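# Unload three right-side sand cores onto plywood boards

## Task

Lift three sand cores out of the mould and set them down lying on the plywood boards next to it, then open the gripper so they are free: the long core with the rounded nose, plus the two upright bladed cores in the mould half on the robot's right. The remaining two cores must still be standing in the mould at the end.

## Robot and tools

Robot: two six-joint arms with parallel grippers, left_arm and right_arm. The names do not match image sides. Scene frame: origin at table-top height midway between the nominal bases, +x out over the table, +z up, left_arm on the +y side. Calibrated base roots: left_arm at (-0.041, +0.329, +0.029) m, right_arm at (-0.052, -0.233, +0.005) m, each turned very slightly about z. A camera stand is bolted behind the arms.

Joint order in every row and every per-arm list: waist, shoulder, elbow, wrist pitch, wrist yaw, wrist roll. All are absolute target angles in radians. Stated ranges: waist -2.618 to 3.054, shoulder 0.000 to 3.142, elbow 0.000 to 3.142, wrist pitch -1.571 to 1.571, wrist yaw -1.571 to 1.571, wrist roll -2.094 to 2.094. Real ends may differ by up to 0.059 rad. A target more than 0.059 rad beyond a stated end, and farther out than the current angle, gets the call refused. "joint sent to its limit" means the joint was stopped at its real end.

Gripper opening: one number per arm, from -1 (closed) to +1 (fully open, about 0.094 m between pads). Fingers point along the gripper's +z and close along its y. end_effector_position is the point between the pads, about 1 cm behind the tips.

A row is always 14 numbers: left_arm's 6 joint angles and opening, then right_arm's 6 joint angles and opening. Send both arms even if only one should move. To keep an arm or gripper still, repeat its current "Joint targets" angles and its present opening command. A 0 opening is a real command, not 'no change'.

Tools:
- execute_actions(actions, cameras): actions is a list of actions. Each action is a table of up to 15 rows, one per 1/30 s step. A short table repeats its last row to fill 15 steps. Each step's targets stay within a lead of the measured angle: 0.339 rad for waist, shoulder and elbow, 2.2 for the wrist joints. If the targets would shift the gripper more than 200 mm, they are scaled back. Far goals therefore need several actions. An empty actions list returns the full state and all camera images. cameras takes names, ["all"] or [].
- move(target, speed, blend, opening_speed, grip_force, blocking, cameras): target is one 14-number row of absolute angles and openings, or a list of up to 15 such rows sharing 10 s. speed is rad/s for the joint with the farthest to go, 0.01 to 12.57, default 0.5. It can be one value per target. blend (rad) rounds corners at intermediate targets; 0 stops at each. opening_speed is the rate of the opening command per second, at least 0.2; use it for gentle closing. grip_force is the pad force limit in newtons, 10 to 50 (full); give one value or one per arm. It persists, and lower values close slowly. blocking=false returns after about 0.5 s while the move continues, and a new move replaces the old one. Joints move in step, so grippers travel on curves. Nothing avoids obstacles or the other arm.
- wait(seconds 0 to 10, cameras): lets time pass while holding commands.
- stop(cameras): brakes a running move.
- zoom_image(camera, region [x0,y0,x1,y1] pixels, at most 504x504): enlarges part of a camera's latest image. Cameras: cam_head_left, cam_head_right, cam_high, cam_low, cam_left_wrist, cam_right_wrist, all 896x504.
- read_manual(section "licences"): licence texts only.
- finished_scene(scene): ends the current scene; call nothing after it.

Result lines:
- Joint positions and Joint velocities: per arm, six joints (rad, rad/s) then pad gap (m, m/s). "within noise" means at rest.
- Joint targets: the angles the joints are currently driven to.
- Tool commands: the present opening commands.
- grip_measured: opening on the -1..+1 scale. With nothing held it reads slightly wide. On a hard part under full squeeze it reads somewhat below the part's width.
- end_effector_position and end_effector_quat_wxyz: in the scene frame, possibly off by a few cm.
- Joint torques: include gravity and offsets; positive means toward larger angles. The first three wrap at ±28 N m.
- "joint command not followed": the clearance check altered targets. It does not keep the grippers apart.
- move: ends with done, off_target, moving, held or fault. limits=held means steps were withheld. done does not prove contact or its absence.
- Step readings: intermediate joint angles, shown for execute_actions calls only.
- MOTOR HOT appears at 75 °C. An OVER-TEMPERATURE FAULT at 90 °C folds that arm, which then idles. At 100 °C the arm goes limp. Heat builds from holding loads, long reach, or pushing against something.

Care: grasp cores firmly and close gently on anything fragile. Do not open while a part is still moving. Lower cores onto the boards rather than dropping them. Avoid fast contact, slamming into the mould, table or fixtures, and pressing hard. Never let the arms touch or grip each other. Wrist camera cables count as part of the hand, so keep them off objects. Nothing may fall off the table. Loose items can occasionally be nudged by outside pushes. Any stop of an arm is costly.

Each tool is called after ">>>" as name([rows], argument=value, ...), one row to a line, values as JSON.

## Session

>>> execute_actions(actions=[])

Scene clock: 0.00 s.
left_arm: end_effector_position=(+0.2183, +0.2617, +0.3639) grip_measured=+1.000 end_effector_quat_wxyz=(+0.716, -0.179, +0.614, -0.281) | right_arm: end_effector_position=(+0.2261, -0.1367, +0.3456) grip_measured=+1.000 end_effector_quat_wxyz=(+0.692, +0.062, +0.667, +0.269)
Joint positions: left_arm=[-0.501 0.468 0.452 0.218 -0.426 -0.572 0.094] | right_arm=[0.466 0.596 0.57 0.129 0.137 0.448 0.094]
Joint velocities: within noise
Joint torques (N m): no reading
Motor temperatures (°C): left_arm=[23 34 32 27 22 22 25] | right_arm=[25 33 30 28 21 24 22]
Heat: left arm: 34 °C; right arm: 33 °C.
Joint targets: left_arm=[-0.501 0.468 0.458 0.212 -0.426 -0.572] | right_arm=[0.466 0.596 0.580 0.130 0.137 0.448]
Tool commands: left_gripper/opening=+1.0 right_gripper/opening=+1.0

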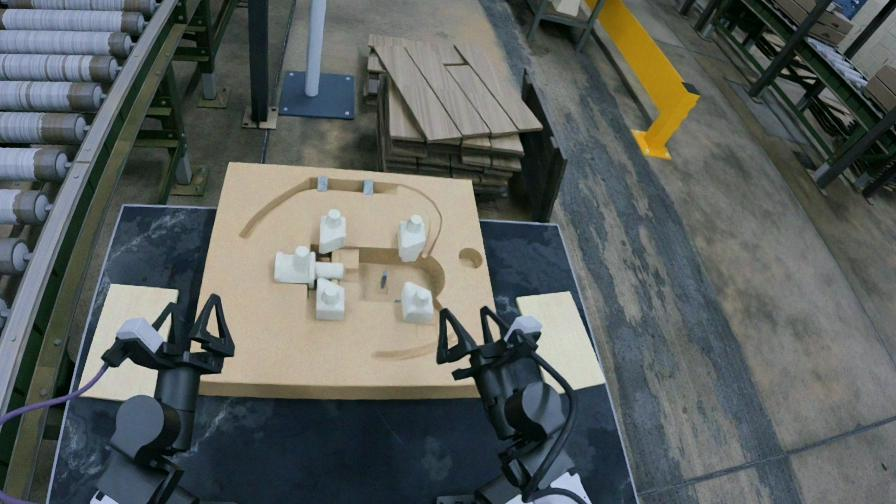

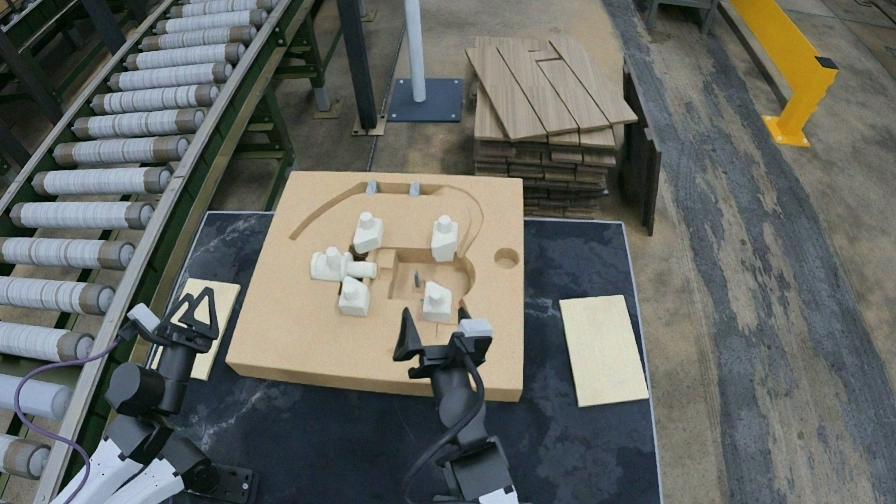

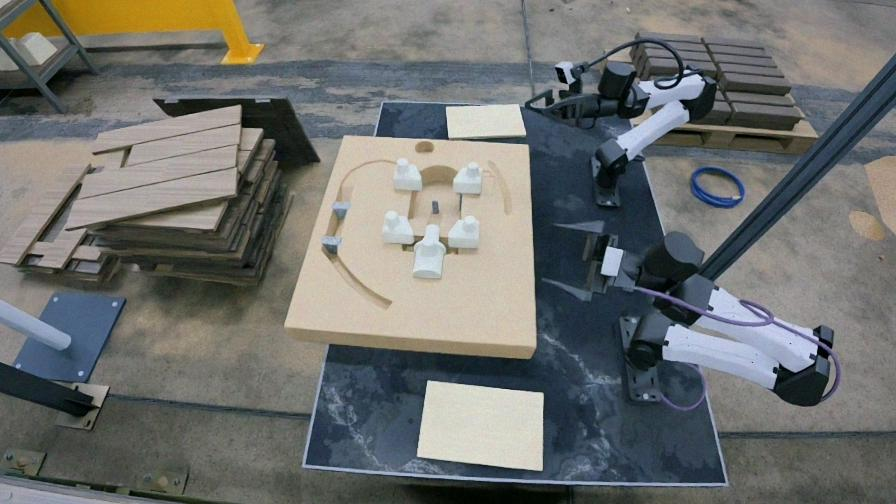

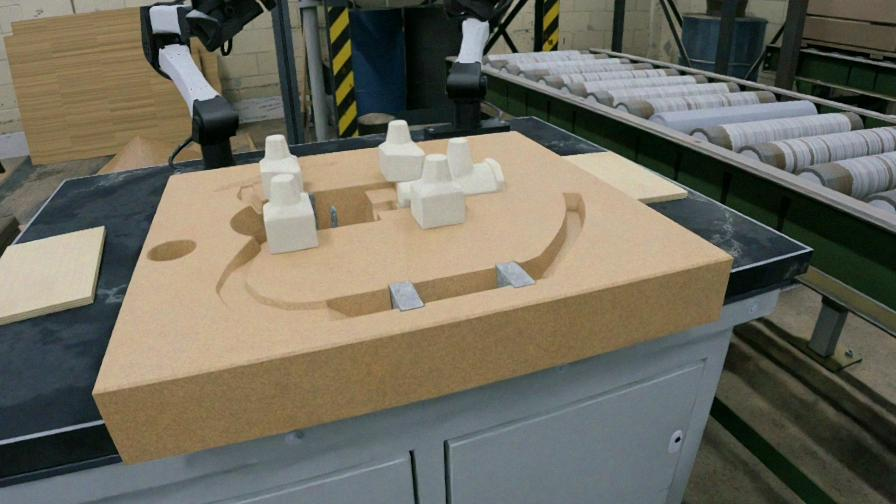

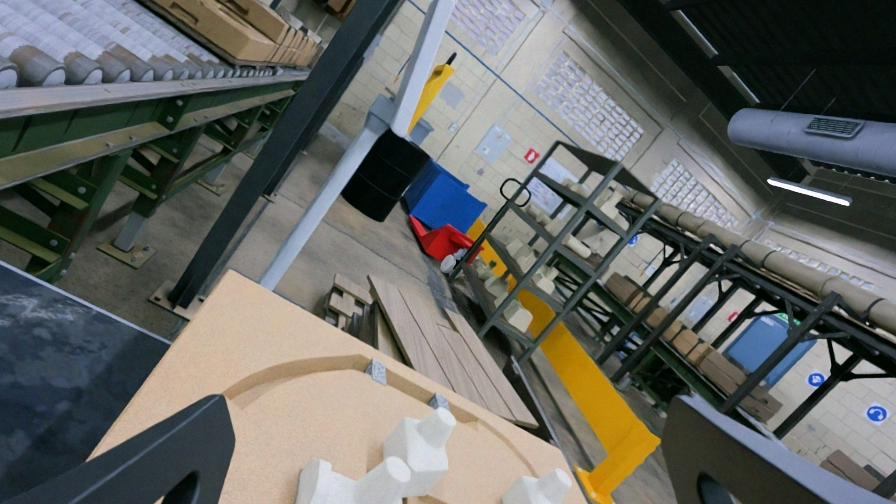

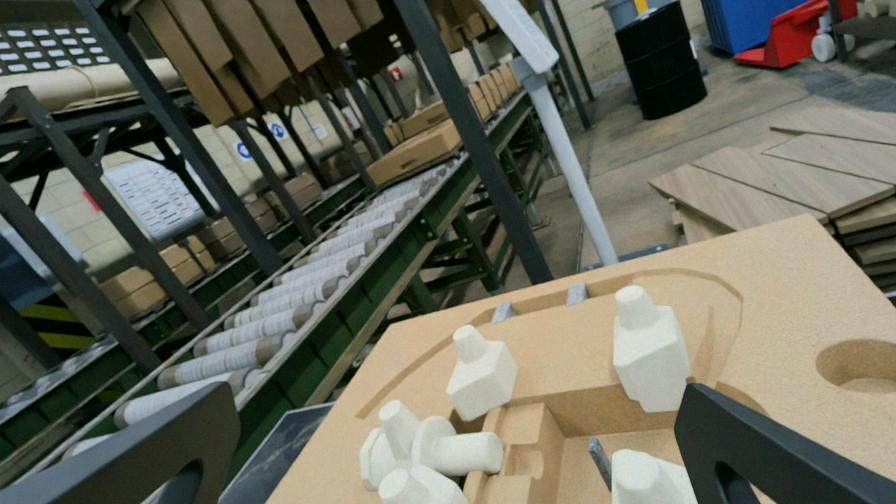

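>>> move(target=[-0.4866, 2.263, 2.38, -1.169, -0.272, -0.4495, 0.3, 0.345, 1.85, 2.02, -1.25, 0.127, 0.2534, 0.3], speed=1.0, cameras=["cam_left_wrist","cam_right_wrist"])

Scene clock: 11.03 s.
left_arm: end_effector_position=(+0.4556, +0.1035, +0.2192) grip_measured=+0.302 end_effector_quat_wxyz=(+0.285, -0.010, +0.958, +0.004) | right_arm: end_effector_position=(+0.3740, -0.1267, +0.2513) grip_measured=+0.302 end_effector_quat_wxyz=(+0.248, +0.000, +0.969, +0.003)
Joint positions: left_arm=[-0.492 2.257 2.352 -1.156 -0.285 -0.462 0.061] | right_arm=[0.35 1.841 1.994 -1.24 0.137 0.266 0.061]
Joint torques (N m): left_arm=[0.38 -11.14 10.29 1.16 0.05 0.14] | right_arm=[-0.21 -9.13 7.99 1.02 -0.05 -0.2]
Heat: left arm: 36 °C; right arm: 33 °C.
Joint targets: left_arm=[-0.486 2.263 2.380 -1.169 -0.272 -0.450] | right_arm=[0.345 1.850 2.020 -1.250 0.127 0.253]
move: done
Images, in order (width x height): cam_left_wrist 896x504, cam_right_wrist 896x504.

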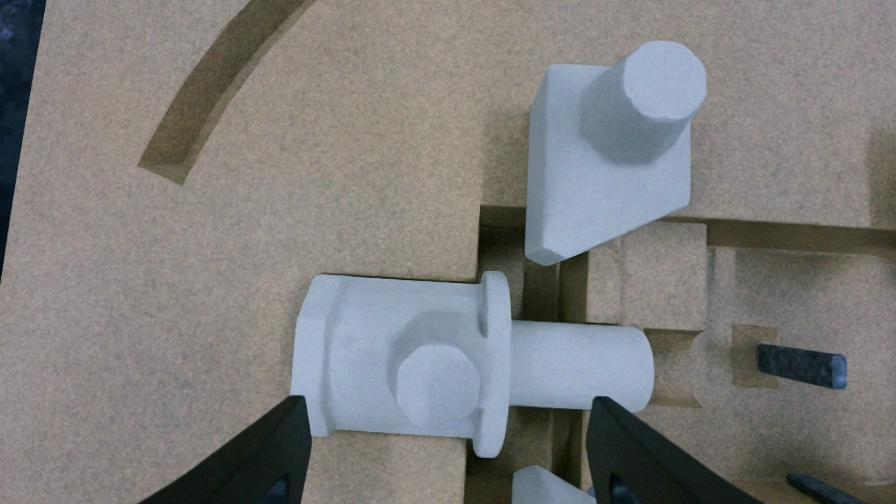

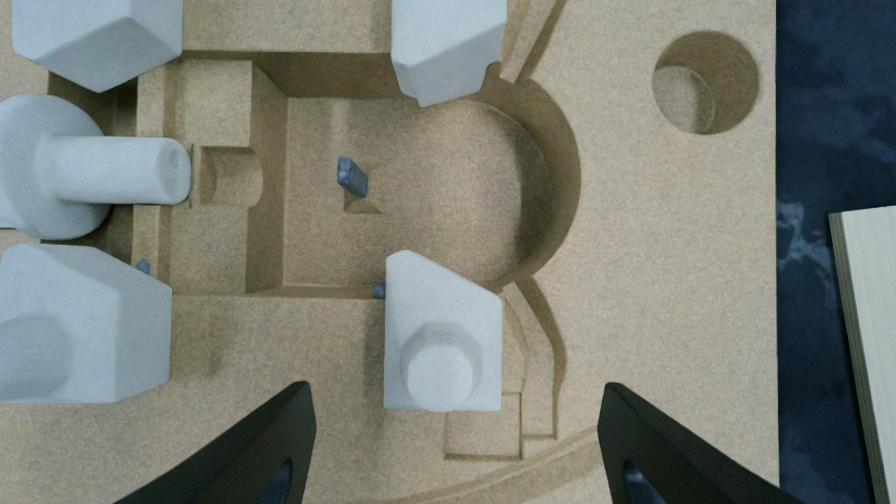

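>>> move([
  [-0.479, 2.172, 2.019, -0.876, -0.268, -0.40, 0.3, 0.353, 1.76, 1.575, -0.8986, 0.135, 0.262, 0.3],
  [-0.479, 2.172, 2.019, -0.876, -0.268, -0.40, -1, 0.353, 1.76, 1.575, -0.8986, 0.135, 0.262, -1],
], speed=0.45, grip_force=[42, 35], cameras=["cam_left_wrist","cam_right_wrist"])

Scene clock: 30.13 s.
left_arm: end_effector_position=(+0.4602, +0.1038, +0.1618) grip_measured=-0.311 end_effector_quat_wxyz=(+0.285, +0.011, +0.958, +0.008) | right_arm: end_effector_position=(+0.3719, -0.1229, +0.1586) grip_measured=-0.354 end_effector_quat_wxyz=(+0.227, -0.005, +0.974, +0.004)
Joint positions: left_arm=[-0.485 2.207 2.036 -0.885 -0.278 -0.411 0.032] | right_arm=[0.354 1.798 1.581 -0.912 0.124 0.266 0.03]
Joint torques (N m): left_arm=[0.49 -14.69 6.49 1.41 0.02 0.12] | right_arm=[0.36 -13.81 6.02 1.24 0.18 -0.06]
Motor temperatures (°C): left_arm=[23 46 38 30 22 22 25] | right_arm=[25 36 36 31 21 24 22]
Heat: left arm: 46 °C; right arm: 36 °C.
Joint targets: left_arm=[-0.479 2.172 2.019 -0.876 -0.268 -0.400] | right_arm=[0.353 1.760 1.575 -0.899 0.135 0.262]
grip_force (N): 42, 35
move: off_target (right_arm); target 2's new numbers were sent with right_arm's shoulder 0.038 rad from that target; right_arm: the shoulder is farthest, 0.038 rad from its target
Images, in order (width x height): cam_left_wrist 896x504, cam_right_wrist 896x504.

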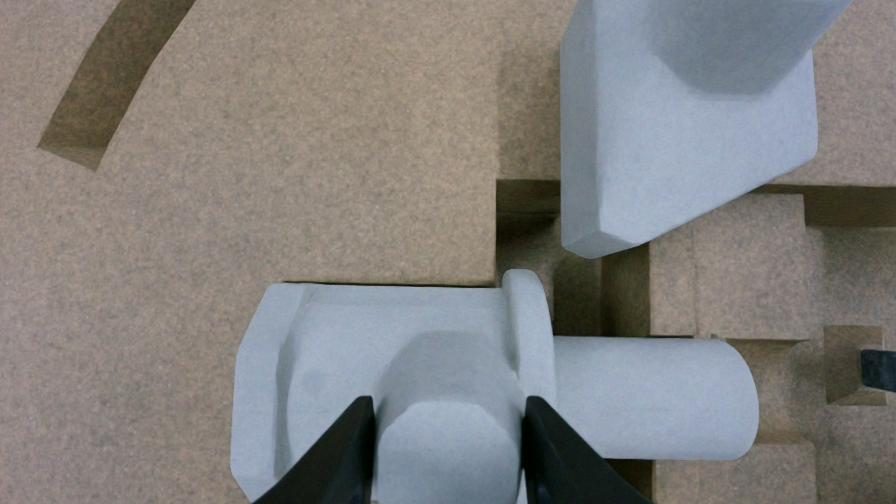

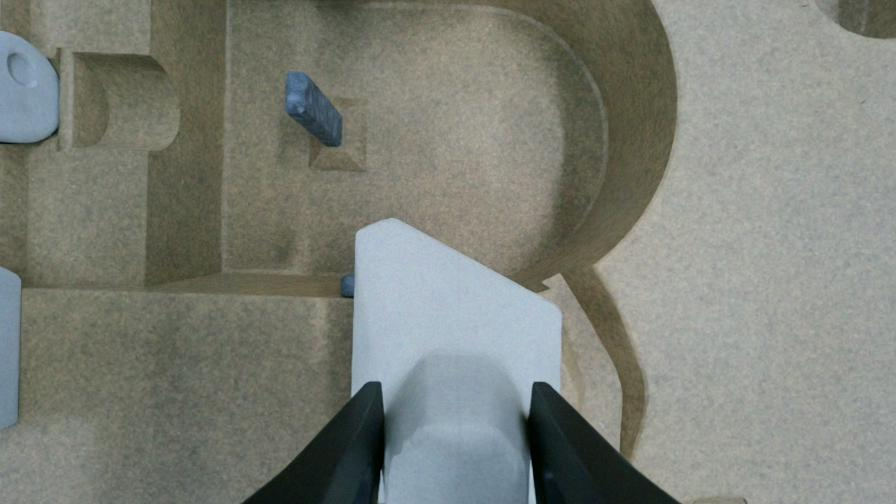

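>>> move([
  [-0.479, 2.15, 2.25, -1.07, -0.268, -0.40, -1, 0.353, 1.775, 1.733, -1.041, 0.135, 0.262, -1],
  [-0.479, 2.12, 2.45, -1.25, -0.268, -0.40, -1, 0.353, 1.827, 2.02, -1.28, 0.135, 0.262, -1],
  [-0.3, 1.85, 2.2, -1.35, -0.15, -0.3, -1, -0.06, 1.52, 1.475, -0.725, 0.065, 0.13, -1],
  [0.0, 1.4, 2.0, -1.52, 0, 0, -1, -0.47, 1.21, 0.93, -0.13, 0, 0, -1],
], speed=[0.3,0.35,0.6,0.7], blend=[0.03,0.03,0.1,0], grip_force=[50, 42], cameras=["cam_left_wrist","cam_right_wrist","cam_high","cam_low"])

Scene clock: 46.20 s.
left_arm: end_effector_position=(+0.2447, +0.3238, +0.3737) grip_measured=-0.325 end_effector_quat_wxyz=(+0.271, +0.004, +0.963, +0.002) | right_arm: end_effector_position=(+0.2942, -0.4328, +0.2175) grip_measured=-0.363 end_effector_quat_wxyz=(+0.471, +0.232, +0.841, -0.127)
Joint positions: left_arm=[-0.003 1.425 1.991 -1.588 -0.015 -0.013 0.032] | right_arm=[-0.468 1.249 0.923 -0.225 0.013 0.012 0.03]
Joint torques (N m): left_arm=[0.2 -5.9 6.98 2.05 0.22 0.16] | right_arm=[0.06 -9.05 7.41 2.65 -0.11 -0.16]
Motor temperatures (°C): left_arm=[23 54 38 30 22 22 26] | right_arm=[25 41 36 31 21 24 22]
Heat: left arm: 54 °C; right arm: 41 °C.
Joint targets: left_arm=[0.000 1.400 2.000 -1.520 0.000 0.000] | right_arm=[-0.470 1.210 0.930 -0.130 0.000 0.000]
grip_force (N): 50, 42
move: off_target (left_arm, right_arm); left_arm: the wrist pitch is farthest, 0.068 rad from its target; right_arm: the wrist pitch is farthest, 0.095 rad from its target
Images, in order (width x height): cam_high 896x504, cam_low 896x504, cam_left_wrist 896x504, cam_right_wrist 896x504.

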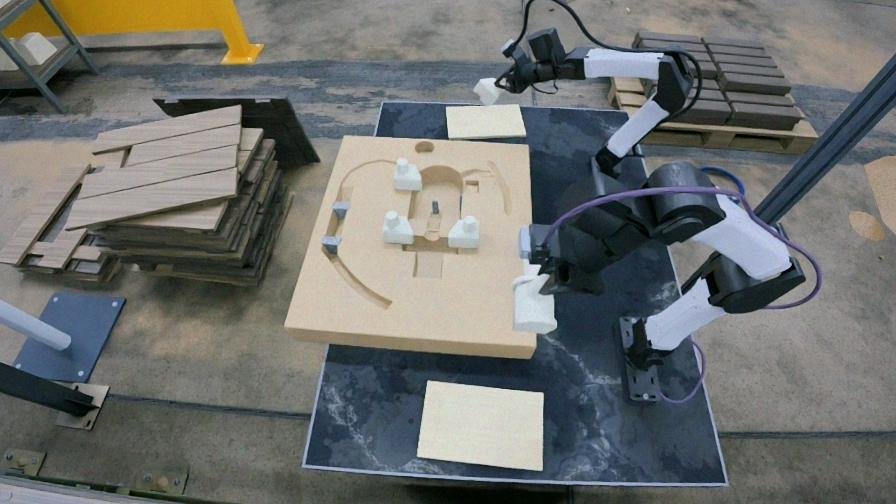

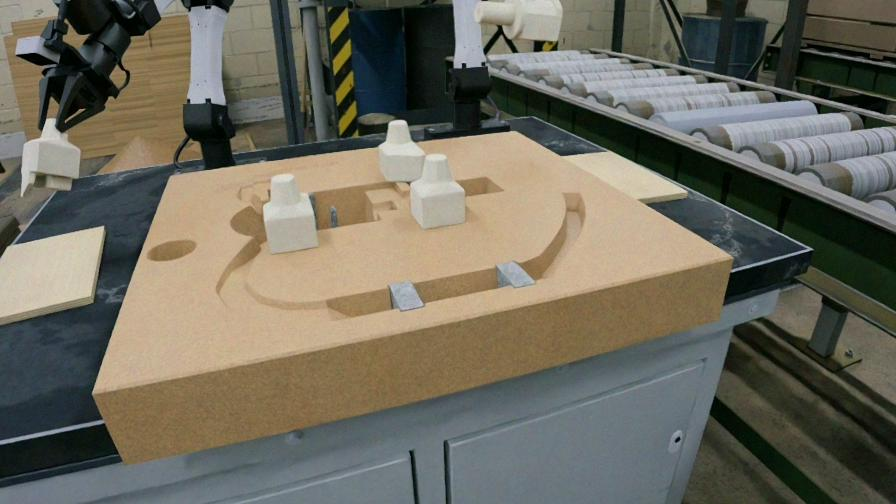

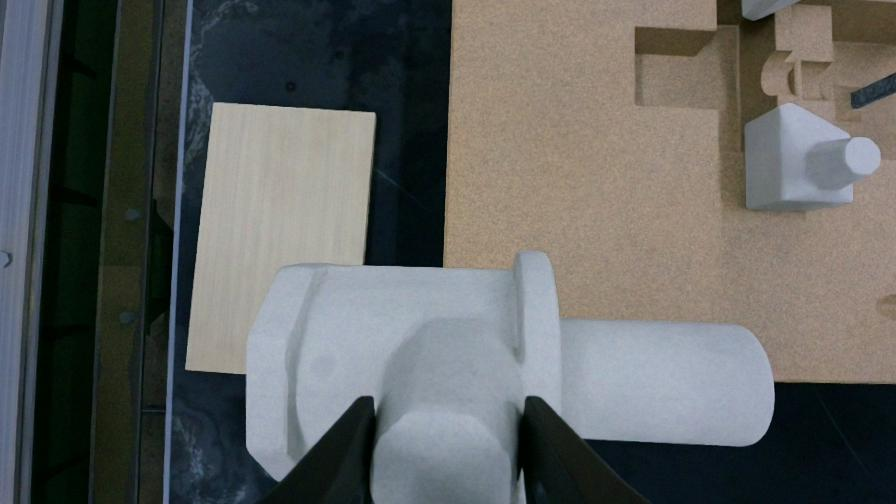

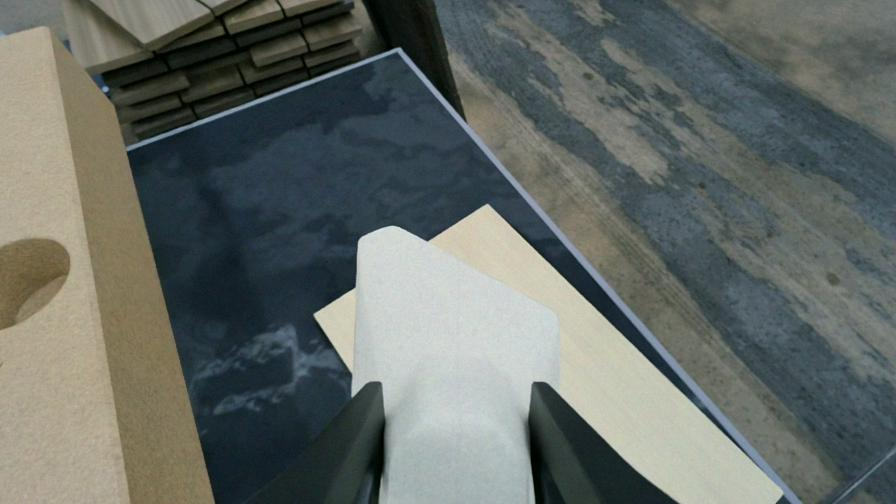

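>>> move([
  [0.177, 1.86, 1.845, -1.39, -0.635, -1.40, -1, -0.50, 1.65, 0.815, 0.57, 0, 0, -1],
  [0.177, 1.835, 1.58, -1.145, -0.635, -1.40, -1, -0.50, 1.765, 0.76, 0.72, 0, 0, -1],
], speed=[0.7,0.3], blend=[0.04,0], cameras=["cam_left_wrist","cam_right_wrist","cam_high","cam_low"])

>>> zoom_image(camera="cam_low", region=[0, 100, 180, 280])

Scene clock: 78.50 s.
left_arm: end_effector_position=(+0.3150, +0.4741, +0.1578) grip_measured=-0.325 end_effector_quat_wxyz=(-0.197, +0.679, -0.682, -0.189) | right_arm: end_effector_position=(+0.3590, -0.4841, +0.1064) grip_measured=-0.363 end_effector_quat_wxyz=(+0.535, +0.231, +0.799, -0.151)
Joint positions: left_arm=[0.175 1.873 1.574 -1.166 -0.544 -1.385 0.032] | right_arm=[-0.494 1.767 0.753 0.622 0.012 0.011 0.03]
Joint torques (N m): left_arm=[0.12 -11.74 7.77 0.72 -1.21 -0.15] | right_arm=[-0.24 -8.98 6.04 2.79 -0.16 -0.14]
Motor temperatures (°C): left_arm=[23 47 37 33 22 22 27] | right_arm=[25 41 39 45 21 24 23]
Heat: left arm: 47 °C; right arm: 45 °C.
Joint targets: left_arm=[0.177 1.835 1.580 -1.145 -0.635 -1.400] | right_arm=[-0.500 1.765 0.760 0.720 0.000 0.000]
grip_force (N): 50, 42
move: off_target (left_arm, right_arm); left_arm: the wrist yaw is farthest, 0.091 rad from its target; right_arm: the wrist pitch is farthest, 0.098 rad from its target
Images, in order (width x height): cam_high 896x504, cam_low 896x504, cam_left_wrist 896x504, cam_right_wrist 896x504.

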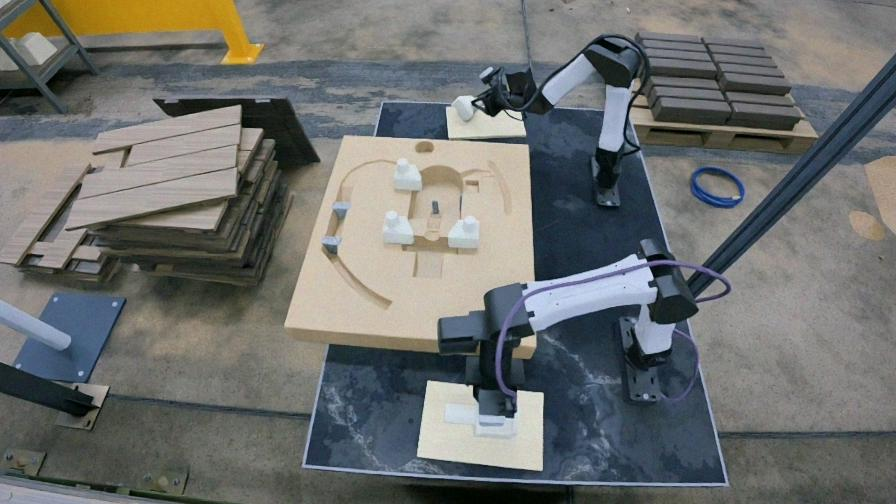

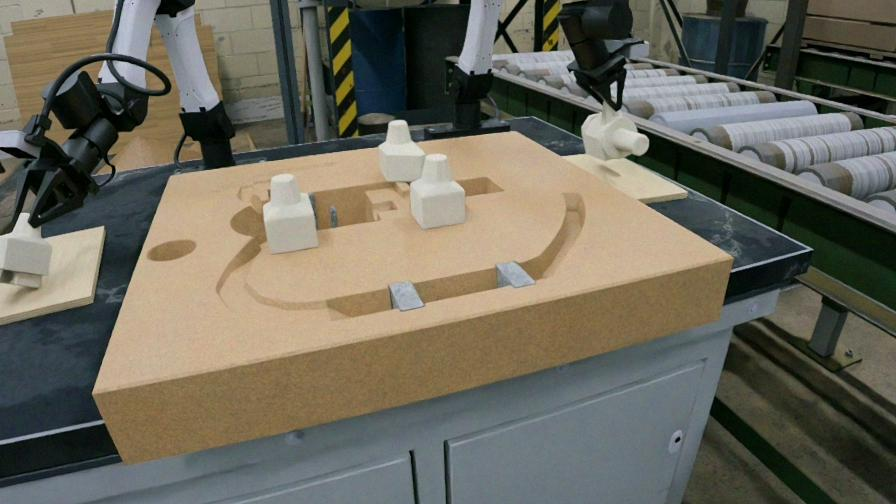

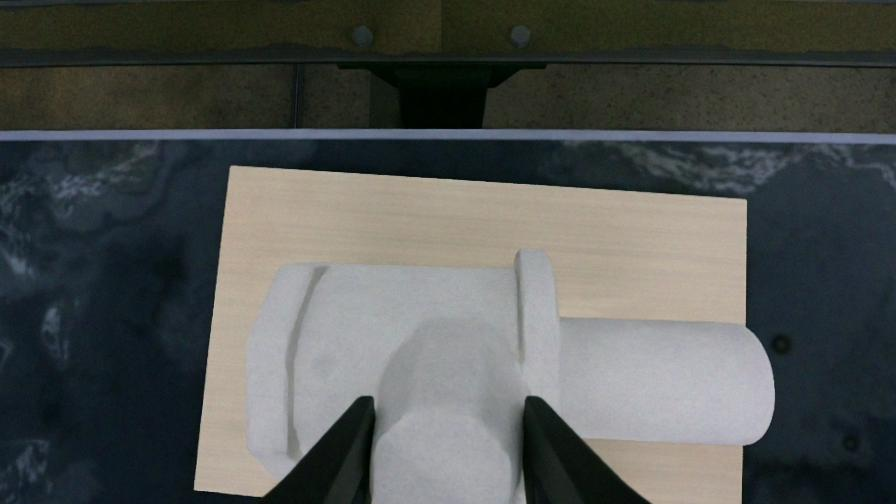

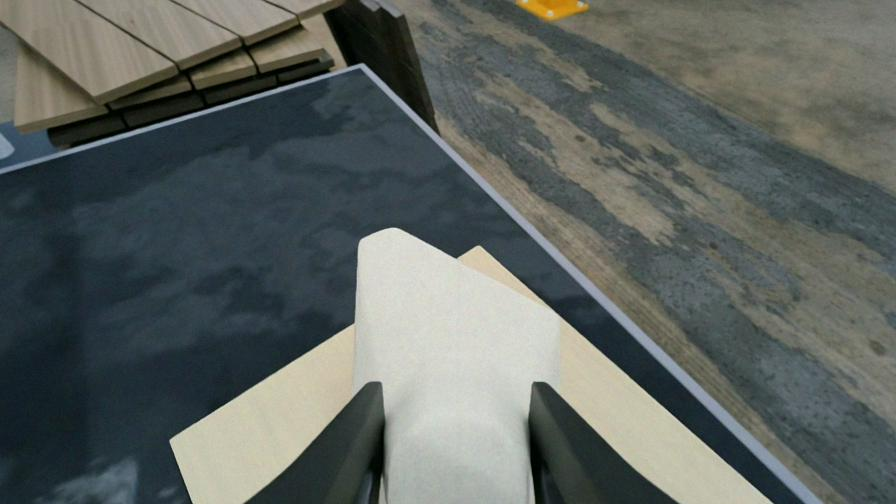

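Scaled by 2.800 from the camera's 896x504 image, which has a finer 1280x720 frame.

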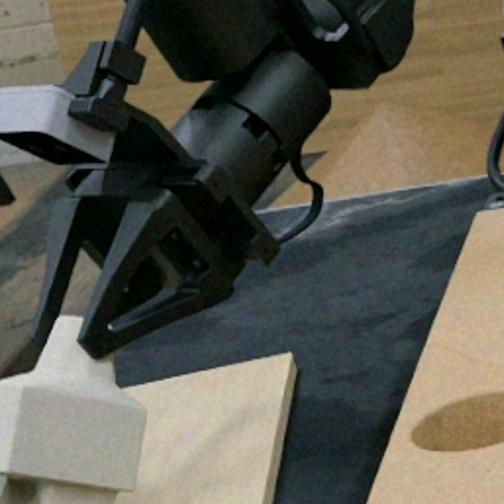

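>>> move([
  [0.177, 1.843, 1.492, -1.05, -0.635, -1.40, -1, -0.50, 1.835, 0.615, 0.90, 0, 0, -1],
  [0.177, 1.86, 1.475, -1.035, -0.635, -1.40, -1, -0.50, 1.915, 0.505, 1.09, 0, 0, -1],
], speed=0.13, blend=[0.03,0], grip_force=[50, 12], cameras=["cam_right_wrist","cam_low"])

>>> zoom_image(camera="cam_low", region=[0, 120, 180, 300])

>>> zoom_image(camera="cam_low", region=[540, 60, 700, 220])

Scene clock: 88.77 s.
left_arm: end_effector_position=(+0.3133, +0.4739, +0.1323) grip_measured=-0.325 end_effector_quat_wxyz=(-0.199, +0.679, -0.681, -0.188) | right_arm: end_effector_position=(+0.3368, -0.4702, +0.0972) grip_measured=-0.347 end_effector_quat_wxyz=(+0.614, +0.211, +0.740, -0.174)
Joint positions: left_arm=[0.175 1.873 1.472 -1.058 -0.544 -1.385 0.032] | right_arm=[-0.494 1.883 0.524 1.174 0.01 0.004 0.031]
Joint torques (N m): left_arm=[0.09 -9.55 7.54 0.73 -1.22 -0.13] | right_arm=[-0.2 -5.09 2.96 1.22 -0.11 -0.14]
Heat: left arm: 50 °C; right arm: 45 °C.
Joint targets: left_arm=[0.177 1.860 1.475 -1.035 -0.635 -1.400] | right_arm=[-0.500 1.915 0.505 1.090 0.000 0.000]
grip_force (N): 50, 12
move: off_target (left_arm, right_arm); left_arm: the wrist yaw is farthest, 0.091 rad from its target; right_arm: the wrist pitch is farthest, 0.084 rad from its target
Images, in order (width x height): cam_low 896x504, cam_right_wrist 896x504.

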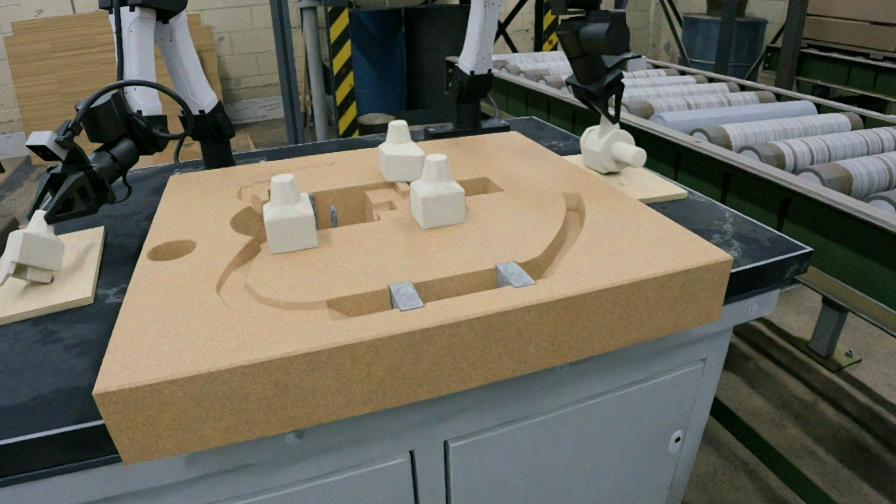

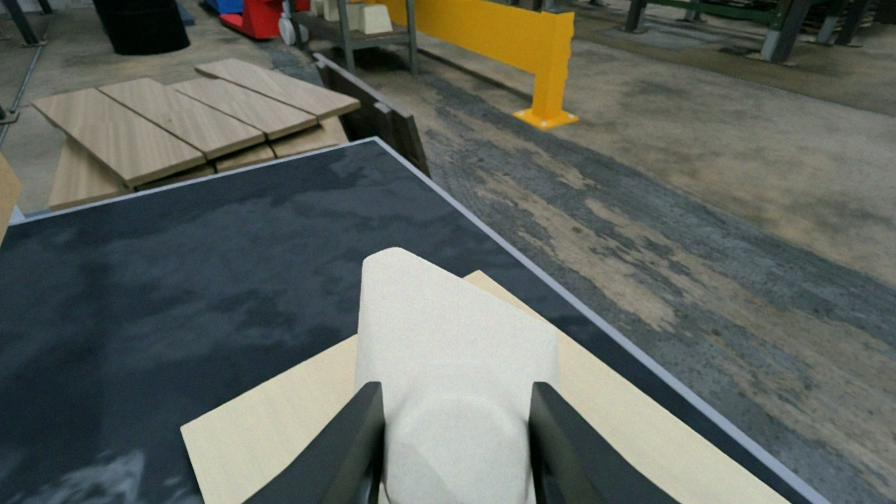

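Scaled by 2.800 from the camera's 896x504 image, which has a finer 1280x720 frame.

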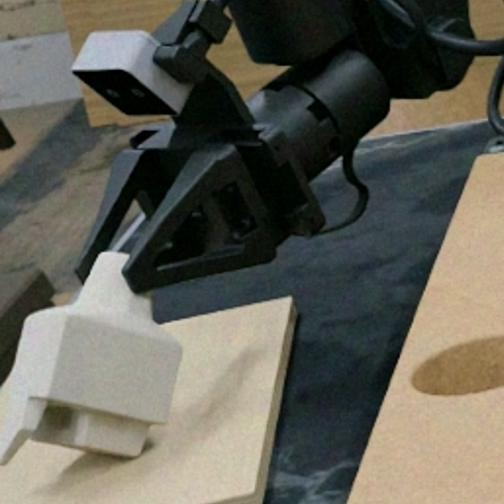

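Scaled by 3.150 from the camera's 896x504 image, which has a finer 1280x720 frame.

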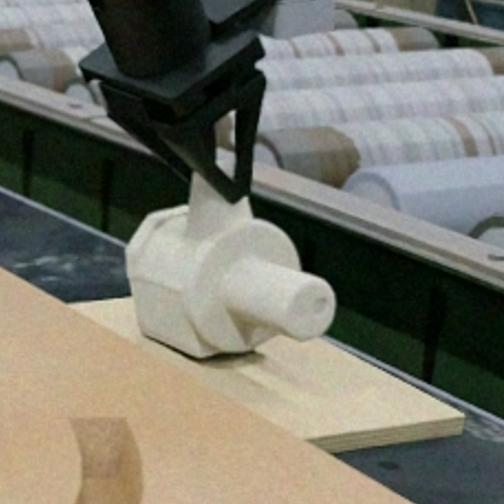

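>>> move([
  [0.177, 1.89, 1.472, -1.035, -0.62, -1.40, -1, -0.50, 1.895, 0.52, 1.15, 0, 0, -0.35],
  [0.177, 1.905, 1.472, -1.035, -0.60, -1.40, -1, -0.50, 1.925, 0.495, 1.10, 0, 0, -0.35],
], speed=0.1, cameras=["cam_right_wrist","cam_low"])

>>> zoom_image(camera="cam_low", region=[0, 120, 180, 300])

>>> zoom_image(camera="cam_low", region=[540, 60, 700, 220])

Scene clock: 95.87 s.
left_arm: end_effector_position=(+0.3152, +0.4789, +0.1283) grip_measured=-0.328 end_effector_quat_wxyz=(-0.205, +0.676, -0.678, -0.202) | right_arm: end_effector_position=(+0.3354, -0.4693, +0.0962) grip_measured=-0.347 end_effector_quat_wxyz=(+0.617, +0.211, +0.738, -0.174)
Joint positions: left_arm=[0.176 1.893 1.472 -1.044 -0.575 -1.385 0.032] | right_arm=[-0.494 1.89 0.514 1.196 0.01 0.004 0.031]
Joint torques (N m): left_arm=[0.12 -7.54 7.2 0.58 -0.56 -0.12] | right_arm=[-0.25 -4.9 2.81 1.05 -0.13 -0.1]
Heat: left arm: 50 °C; right arm: 41 °C.
Joint targets: left_arm=[0.177 1.905 1.472 -1.035 -0.600 -1.400] | right_arm=[-0.500 1.925 0.495 1.100 0.000 0.000]
grip_force (N): 50, 12
move: off_target (right_arm); right_arm: the wrist pitch is farthest, 0.096 rad from its target
Images, in order (width x height): cam_low 896x504, cam_right_wrist 896x504.

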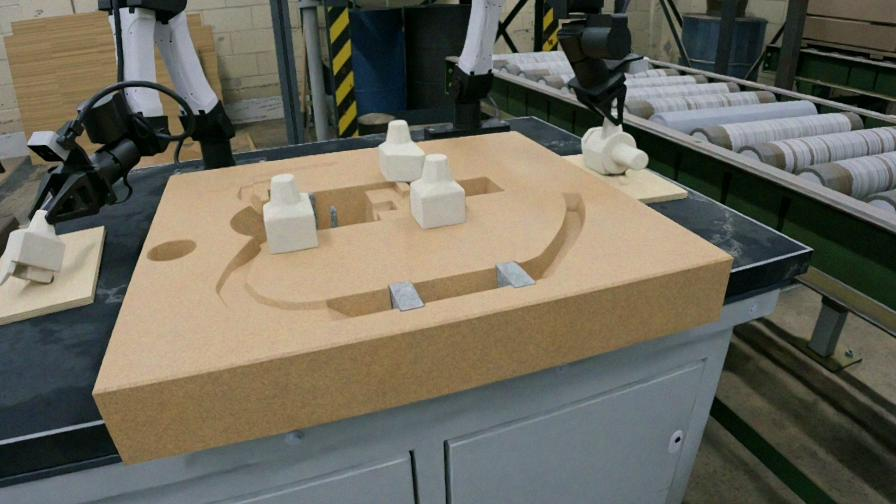

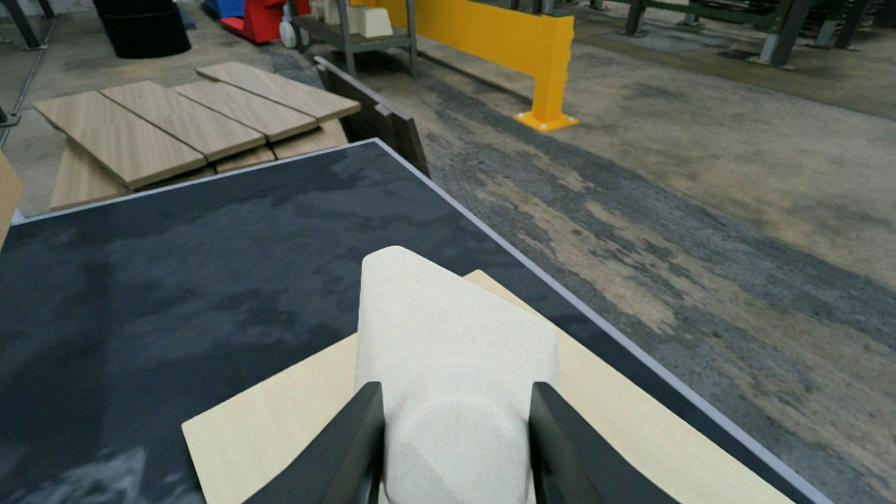

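Scaled by 2.800 from the camera's 896x504 image, which has a finer 1280x720 frame.

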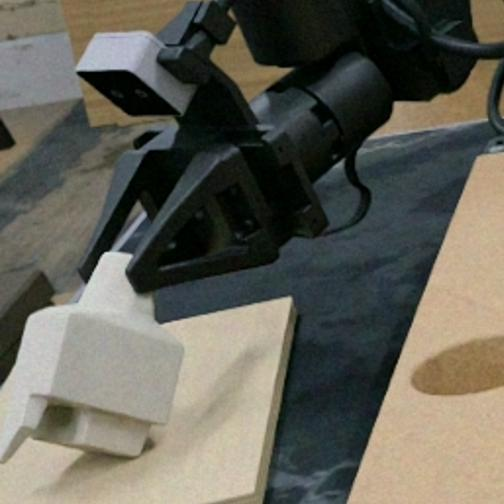

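Scaled by 3.150 from the camera's 896x504 image, which has a finer 1280x720 frame.

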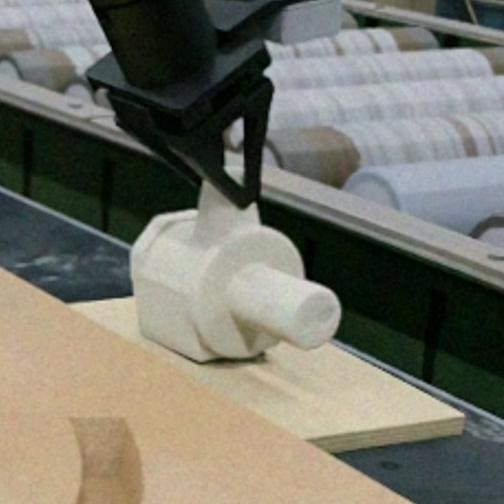

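>>> move([
  [0.177, 1.915, 1.472, -1.035, -0.58, -1.40, -1, -0.50, 1.90, 0.515, 1.16, 0, 0, -0.335],
  [0.177, 1.915, 1.472, -1.035, -0.57, -1.40, 0.1, -0.50, 1.935, 0.485, 1.08, 0, 0, -0.335],
], speed=0.1, opening_speed=0.4, cameras=["cam_left_wrist","cam_low"])

>>> zoom_image(camera="cam_low", region=[0, 120, 180, 300])

>>> zoom_image(camera="cam_low", region=[540, 60, 700, 220])

Scene clock: 108.83 s.
left_arm: end_effector_position=(+0.3188, +0.4799, +0.1261) grip_measured=+0.099 end_effector_quat_wxyz=(-0.209, +0.677, -0.676, -0.200) | right_arm: end_effector_position=(+0.3341, -0.4682, +0.0948) grip_measured=-0.333 end_effector_quat_wxyz=(+0.617, +0.210, +0.738, -0.174)
Joint positions: left_arm=[0.176 1.901 1.472 -1.026 -0.578 -1.386 0.052] | right_arm=[-0.494 1.894 0.506 1.209 0.008 0.004 0.031]
Joint torques (N m): left_arm=[0.1 -7.47 7.21 0.42 -0.23 -0.12] | right_arm=[-0.21 -4.25 2.61 0.74 -0.11 -0.1]
Motor temperatures (°C): left_arm=[23 48 39 30 23 22 27] | right_arm=[25 38 35 38 21 24 22]
Heat: left arm: 48 °C; right arm: 38 °C.
Joint targets: left_arm=[0.177 1.915 1.472 -1.035 -0.570 -1.400] | right_arm=[-0.500 1.935 0.485 1.080 0.000 0.000]
grip_force (N): 50, 12
move: off_target (right_arm); right_arm: the wrist pitch is farthest, 0.129 rad from its target
Images, in order (width x height): cam_low 896x504, cam_left_wrist 896x504.

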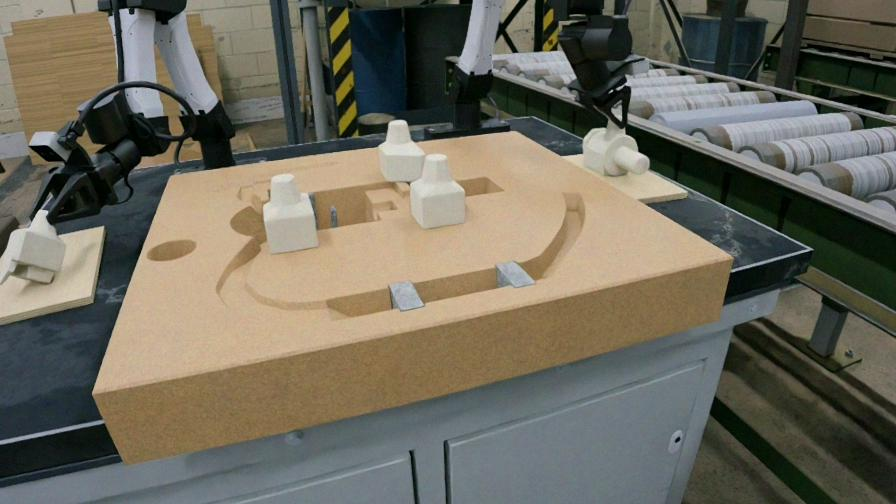

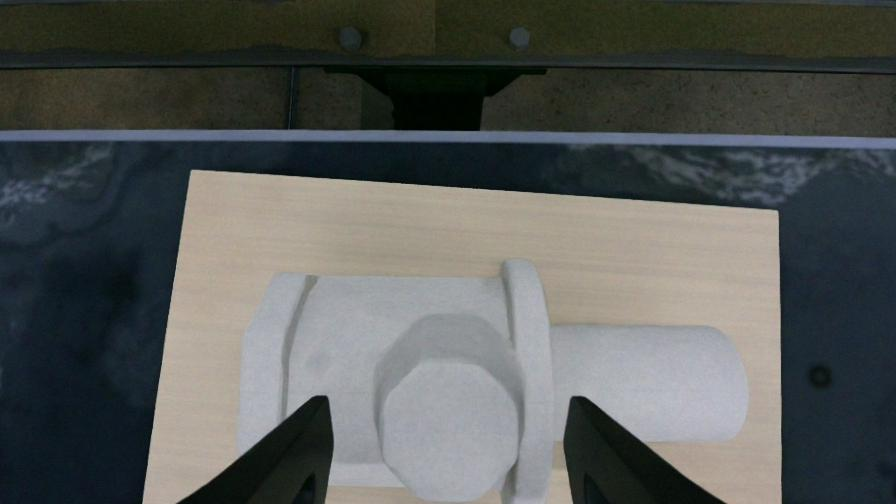

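Scaled by 2.800 from the camera's 896x504 image, which has a finer 1280x720 frame.

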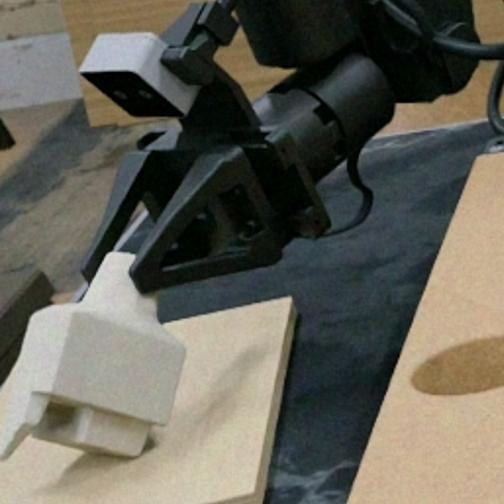

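Scaled by 3.150 from the camera's 896x504 image, which has a finer 1280x720 frame.

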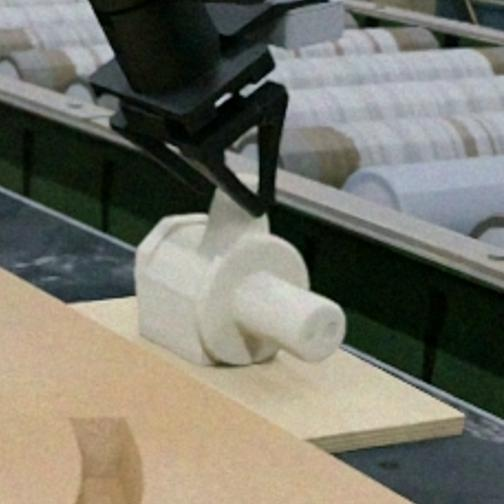

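>>> move(target=[0.177, 1.84, 1.63, -1.22, -0.57, -1.40, 0.1, -0.50, 1.935, 0.485, 1.10, 0, 0, -0.318], speed=0.15, opening_speed=0.3, cameras=["cam_low"])

>>> zoom_image(camera="cam_low", region=[0, 120, 180, 300])

Scene clock: 115.30 s.
left_arm: end_effector_position=(+0.3112, +0.4787, +0.1721) grip_measured=+0.099 end_effector_quat_wxyz=(-0.206, +0.676, -0.678, -0.203) | right_arm: end_effector_position=(+0.3345, -0.4676, +0.0946) grip_measured=-0.318 end_effector_quat_wxyz=(+0.618, +0.209, +0.738, -0.173)
Joint positions: left_arm=[0.176 1.862 1.604 -1.208 -0.578 -1.386 0.052] | right_arm=[-0.494 1.895 0.506 1.21 0.004 0.004 0.032]
Joint torques (N m): left_arm=[0.02 -10.3 9.63 0.43 -0.22 -0.13] | right_arm=[-0.29 -4.19 2.66 0.91 -0.06 -0.09]
Heat: left arm: 48 °C; right arm: 37 °C.
Joint targets: left_arm=[0.177 1.840 1.630 -1.220 -0.570 -1.400] | right_arm=[-0.500 1.935 0.485 1.100 0.000 0.000]
grip_force (N): 50, 12
move: off_target (right_arm); right_arm: the wrist pitch is farthest, 0.110 rad from its target
Images, in order (width x height): cam_low 896x504.

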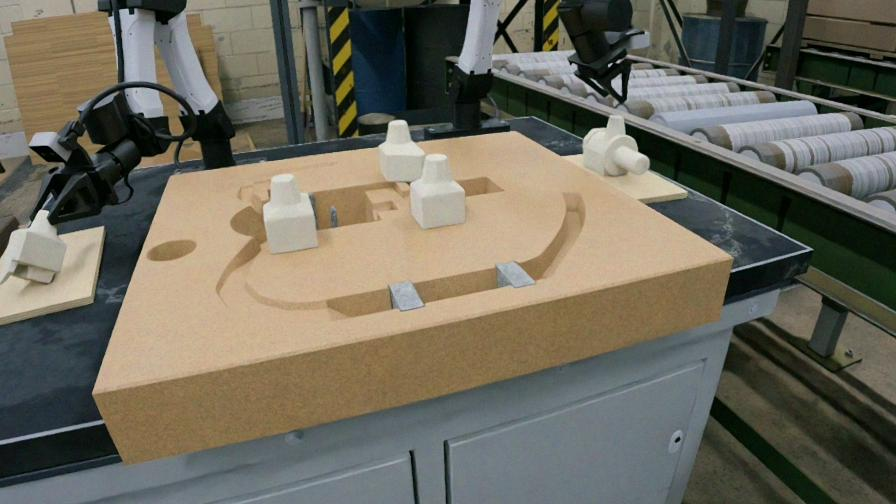

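Scaled by 2.800 from the camera's 896x504 image, which has a finer 1280x720 frame.

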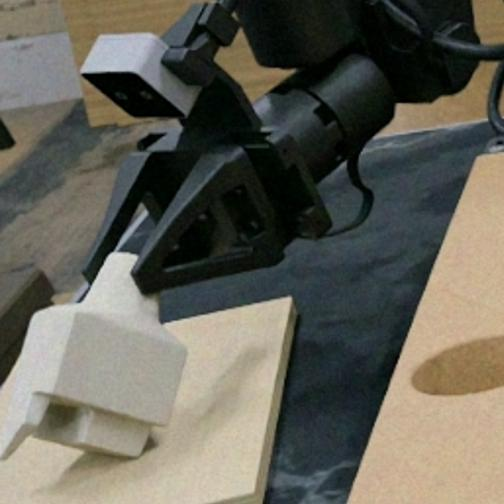

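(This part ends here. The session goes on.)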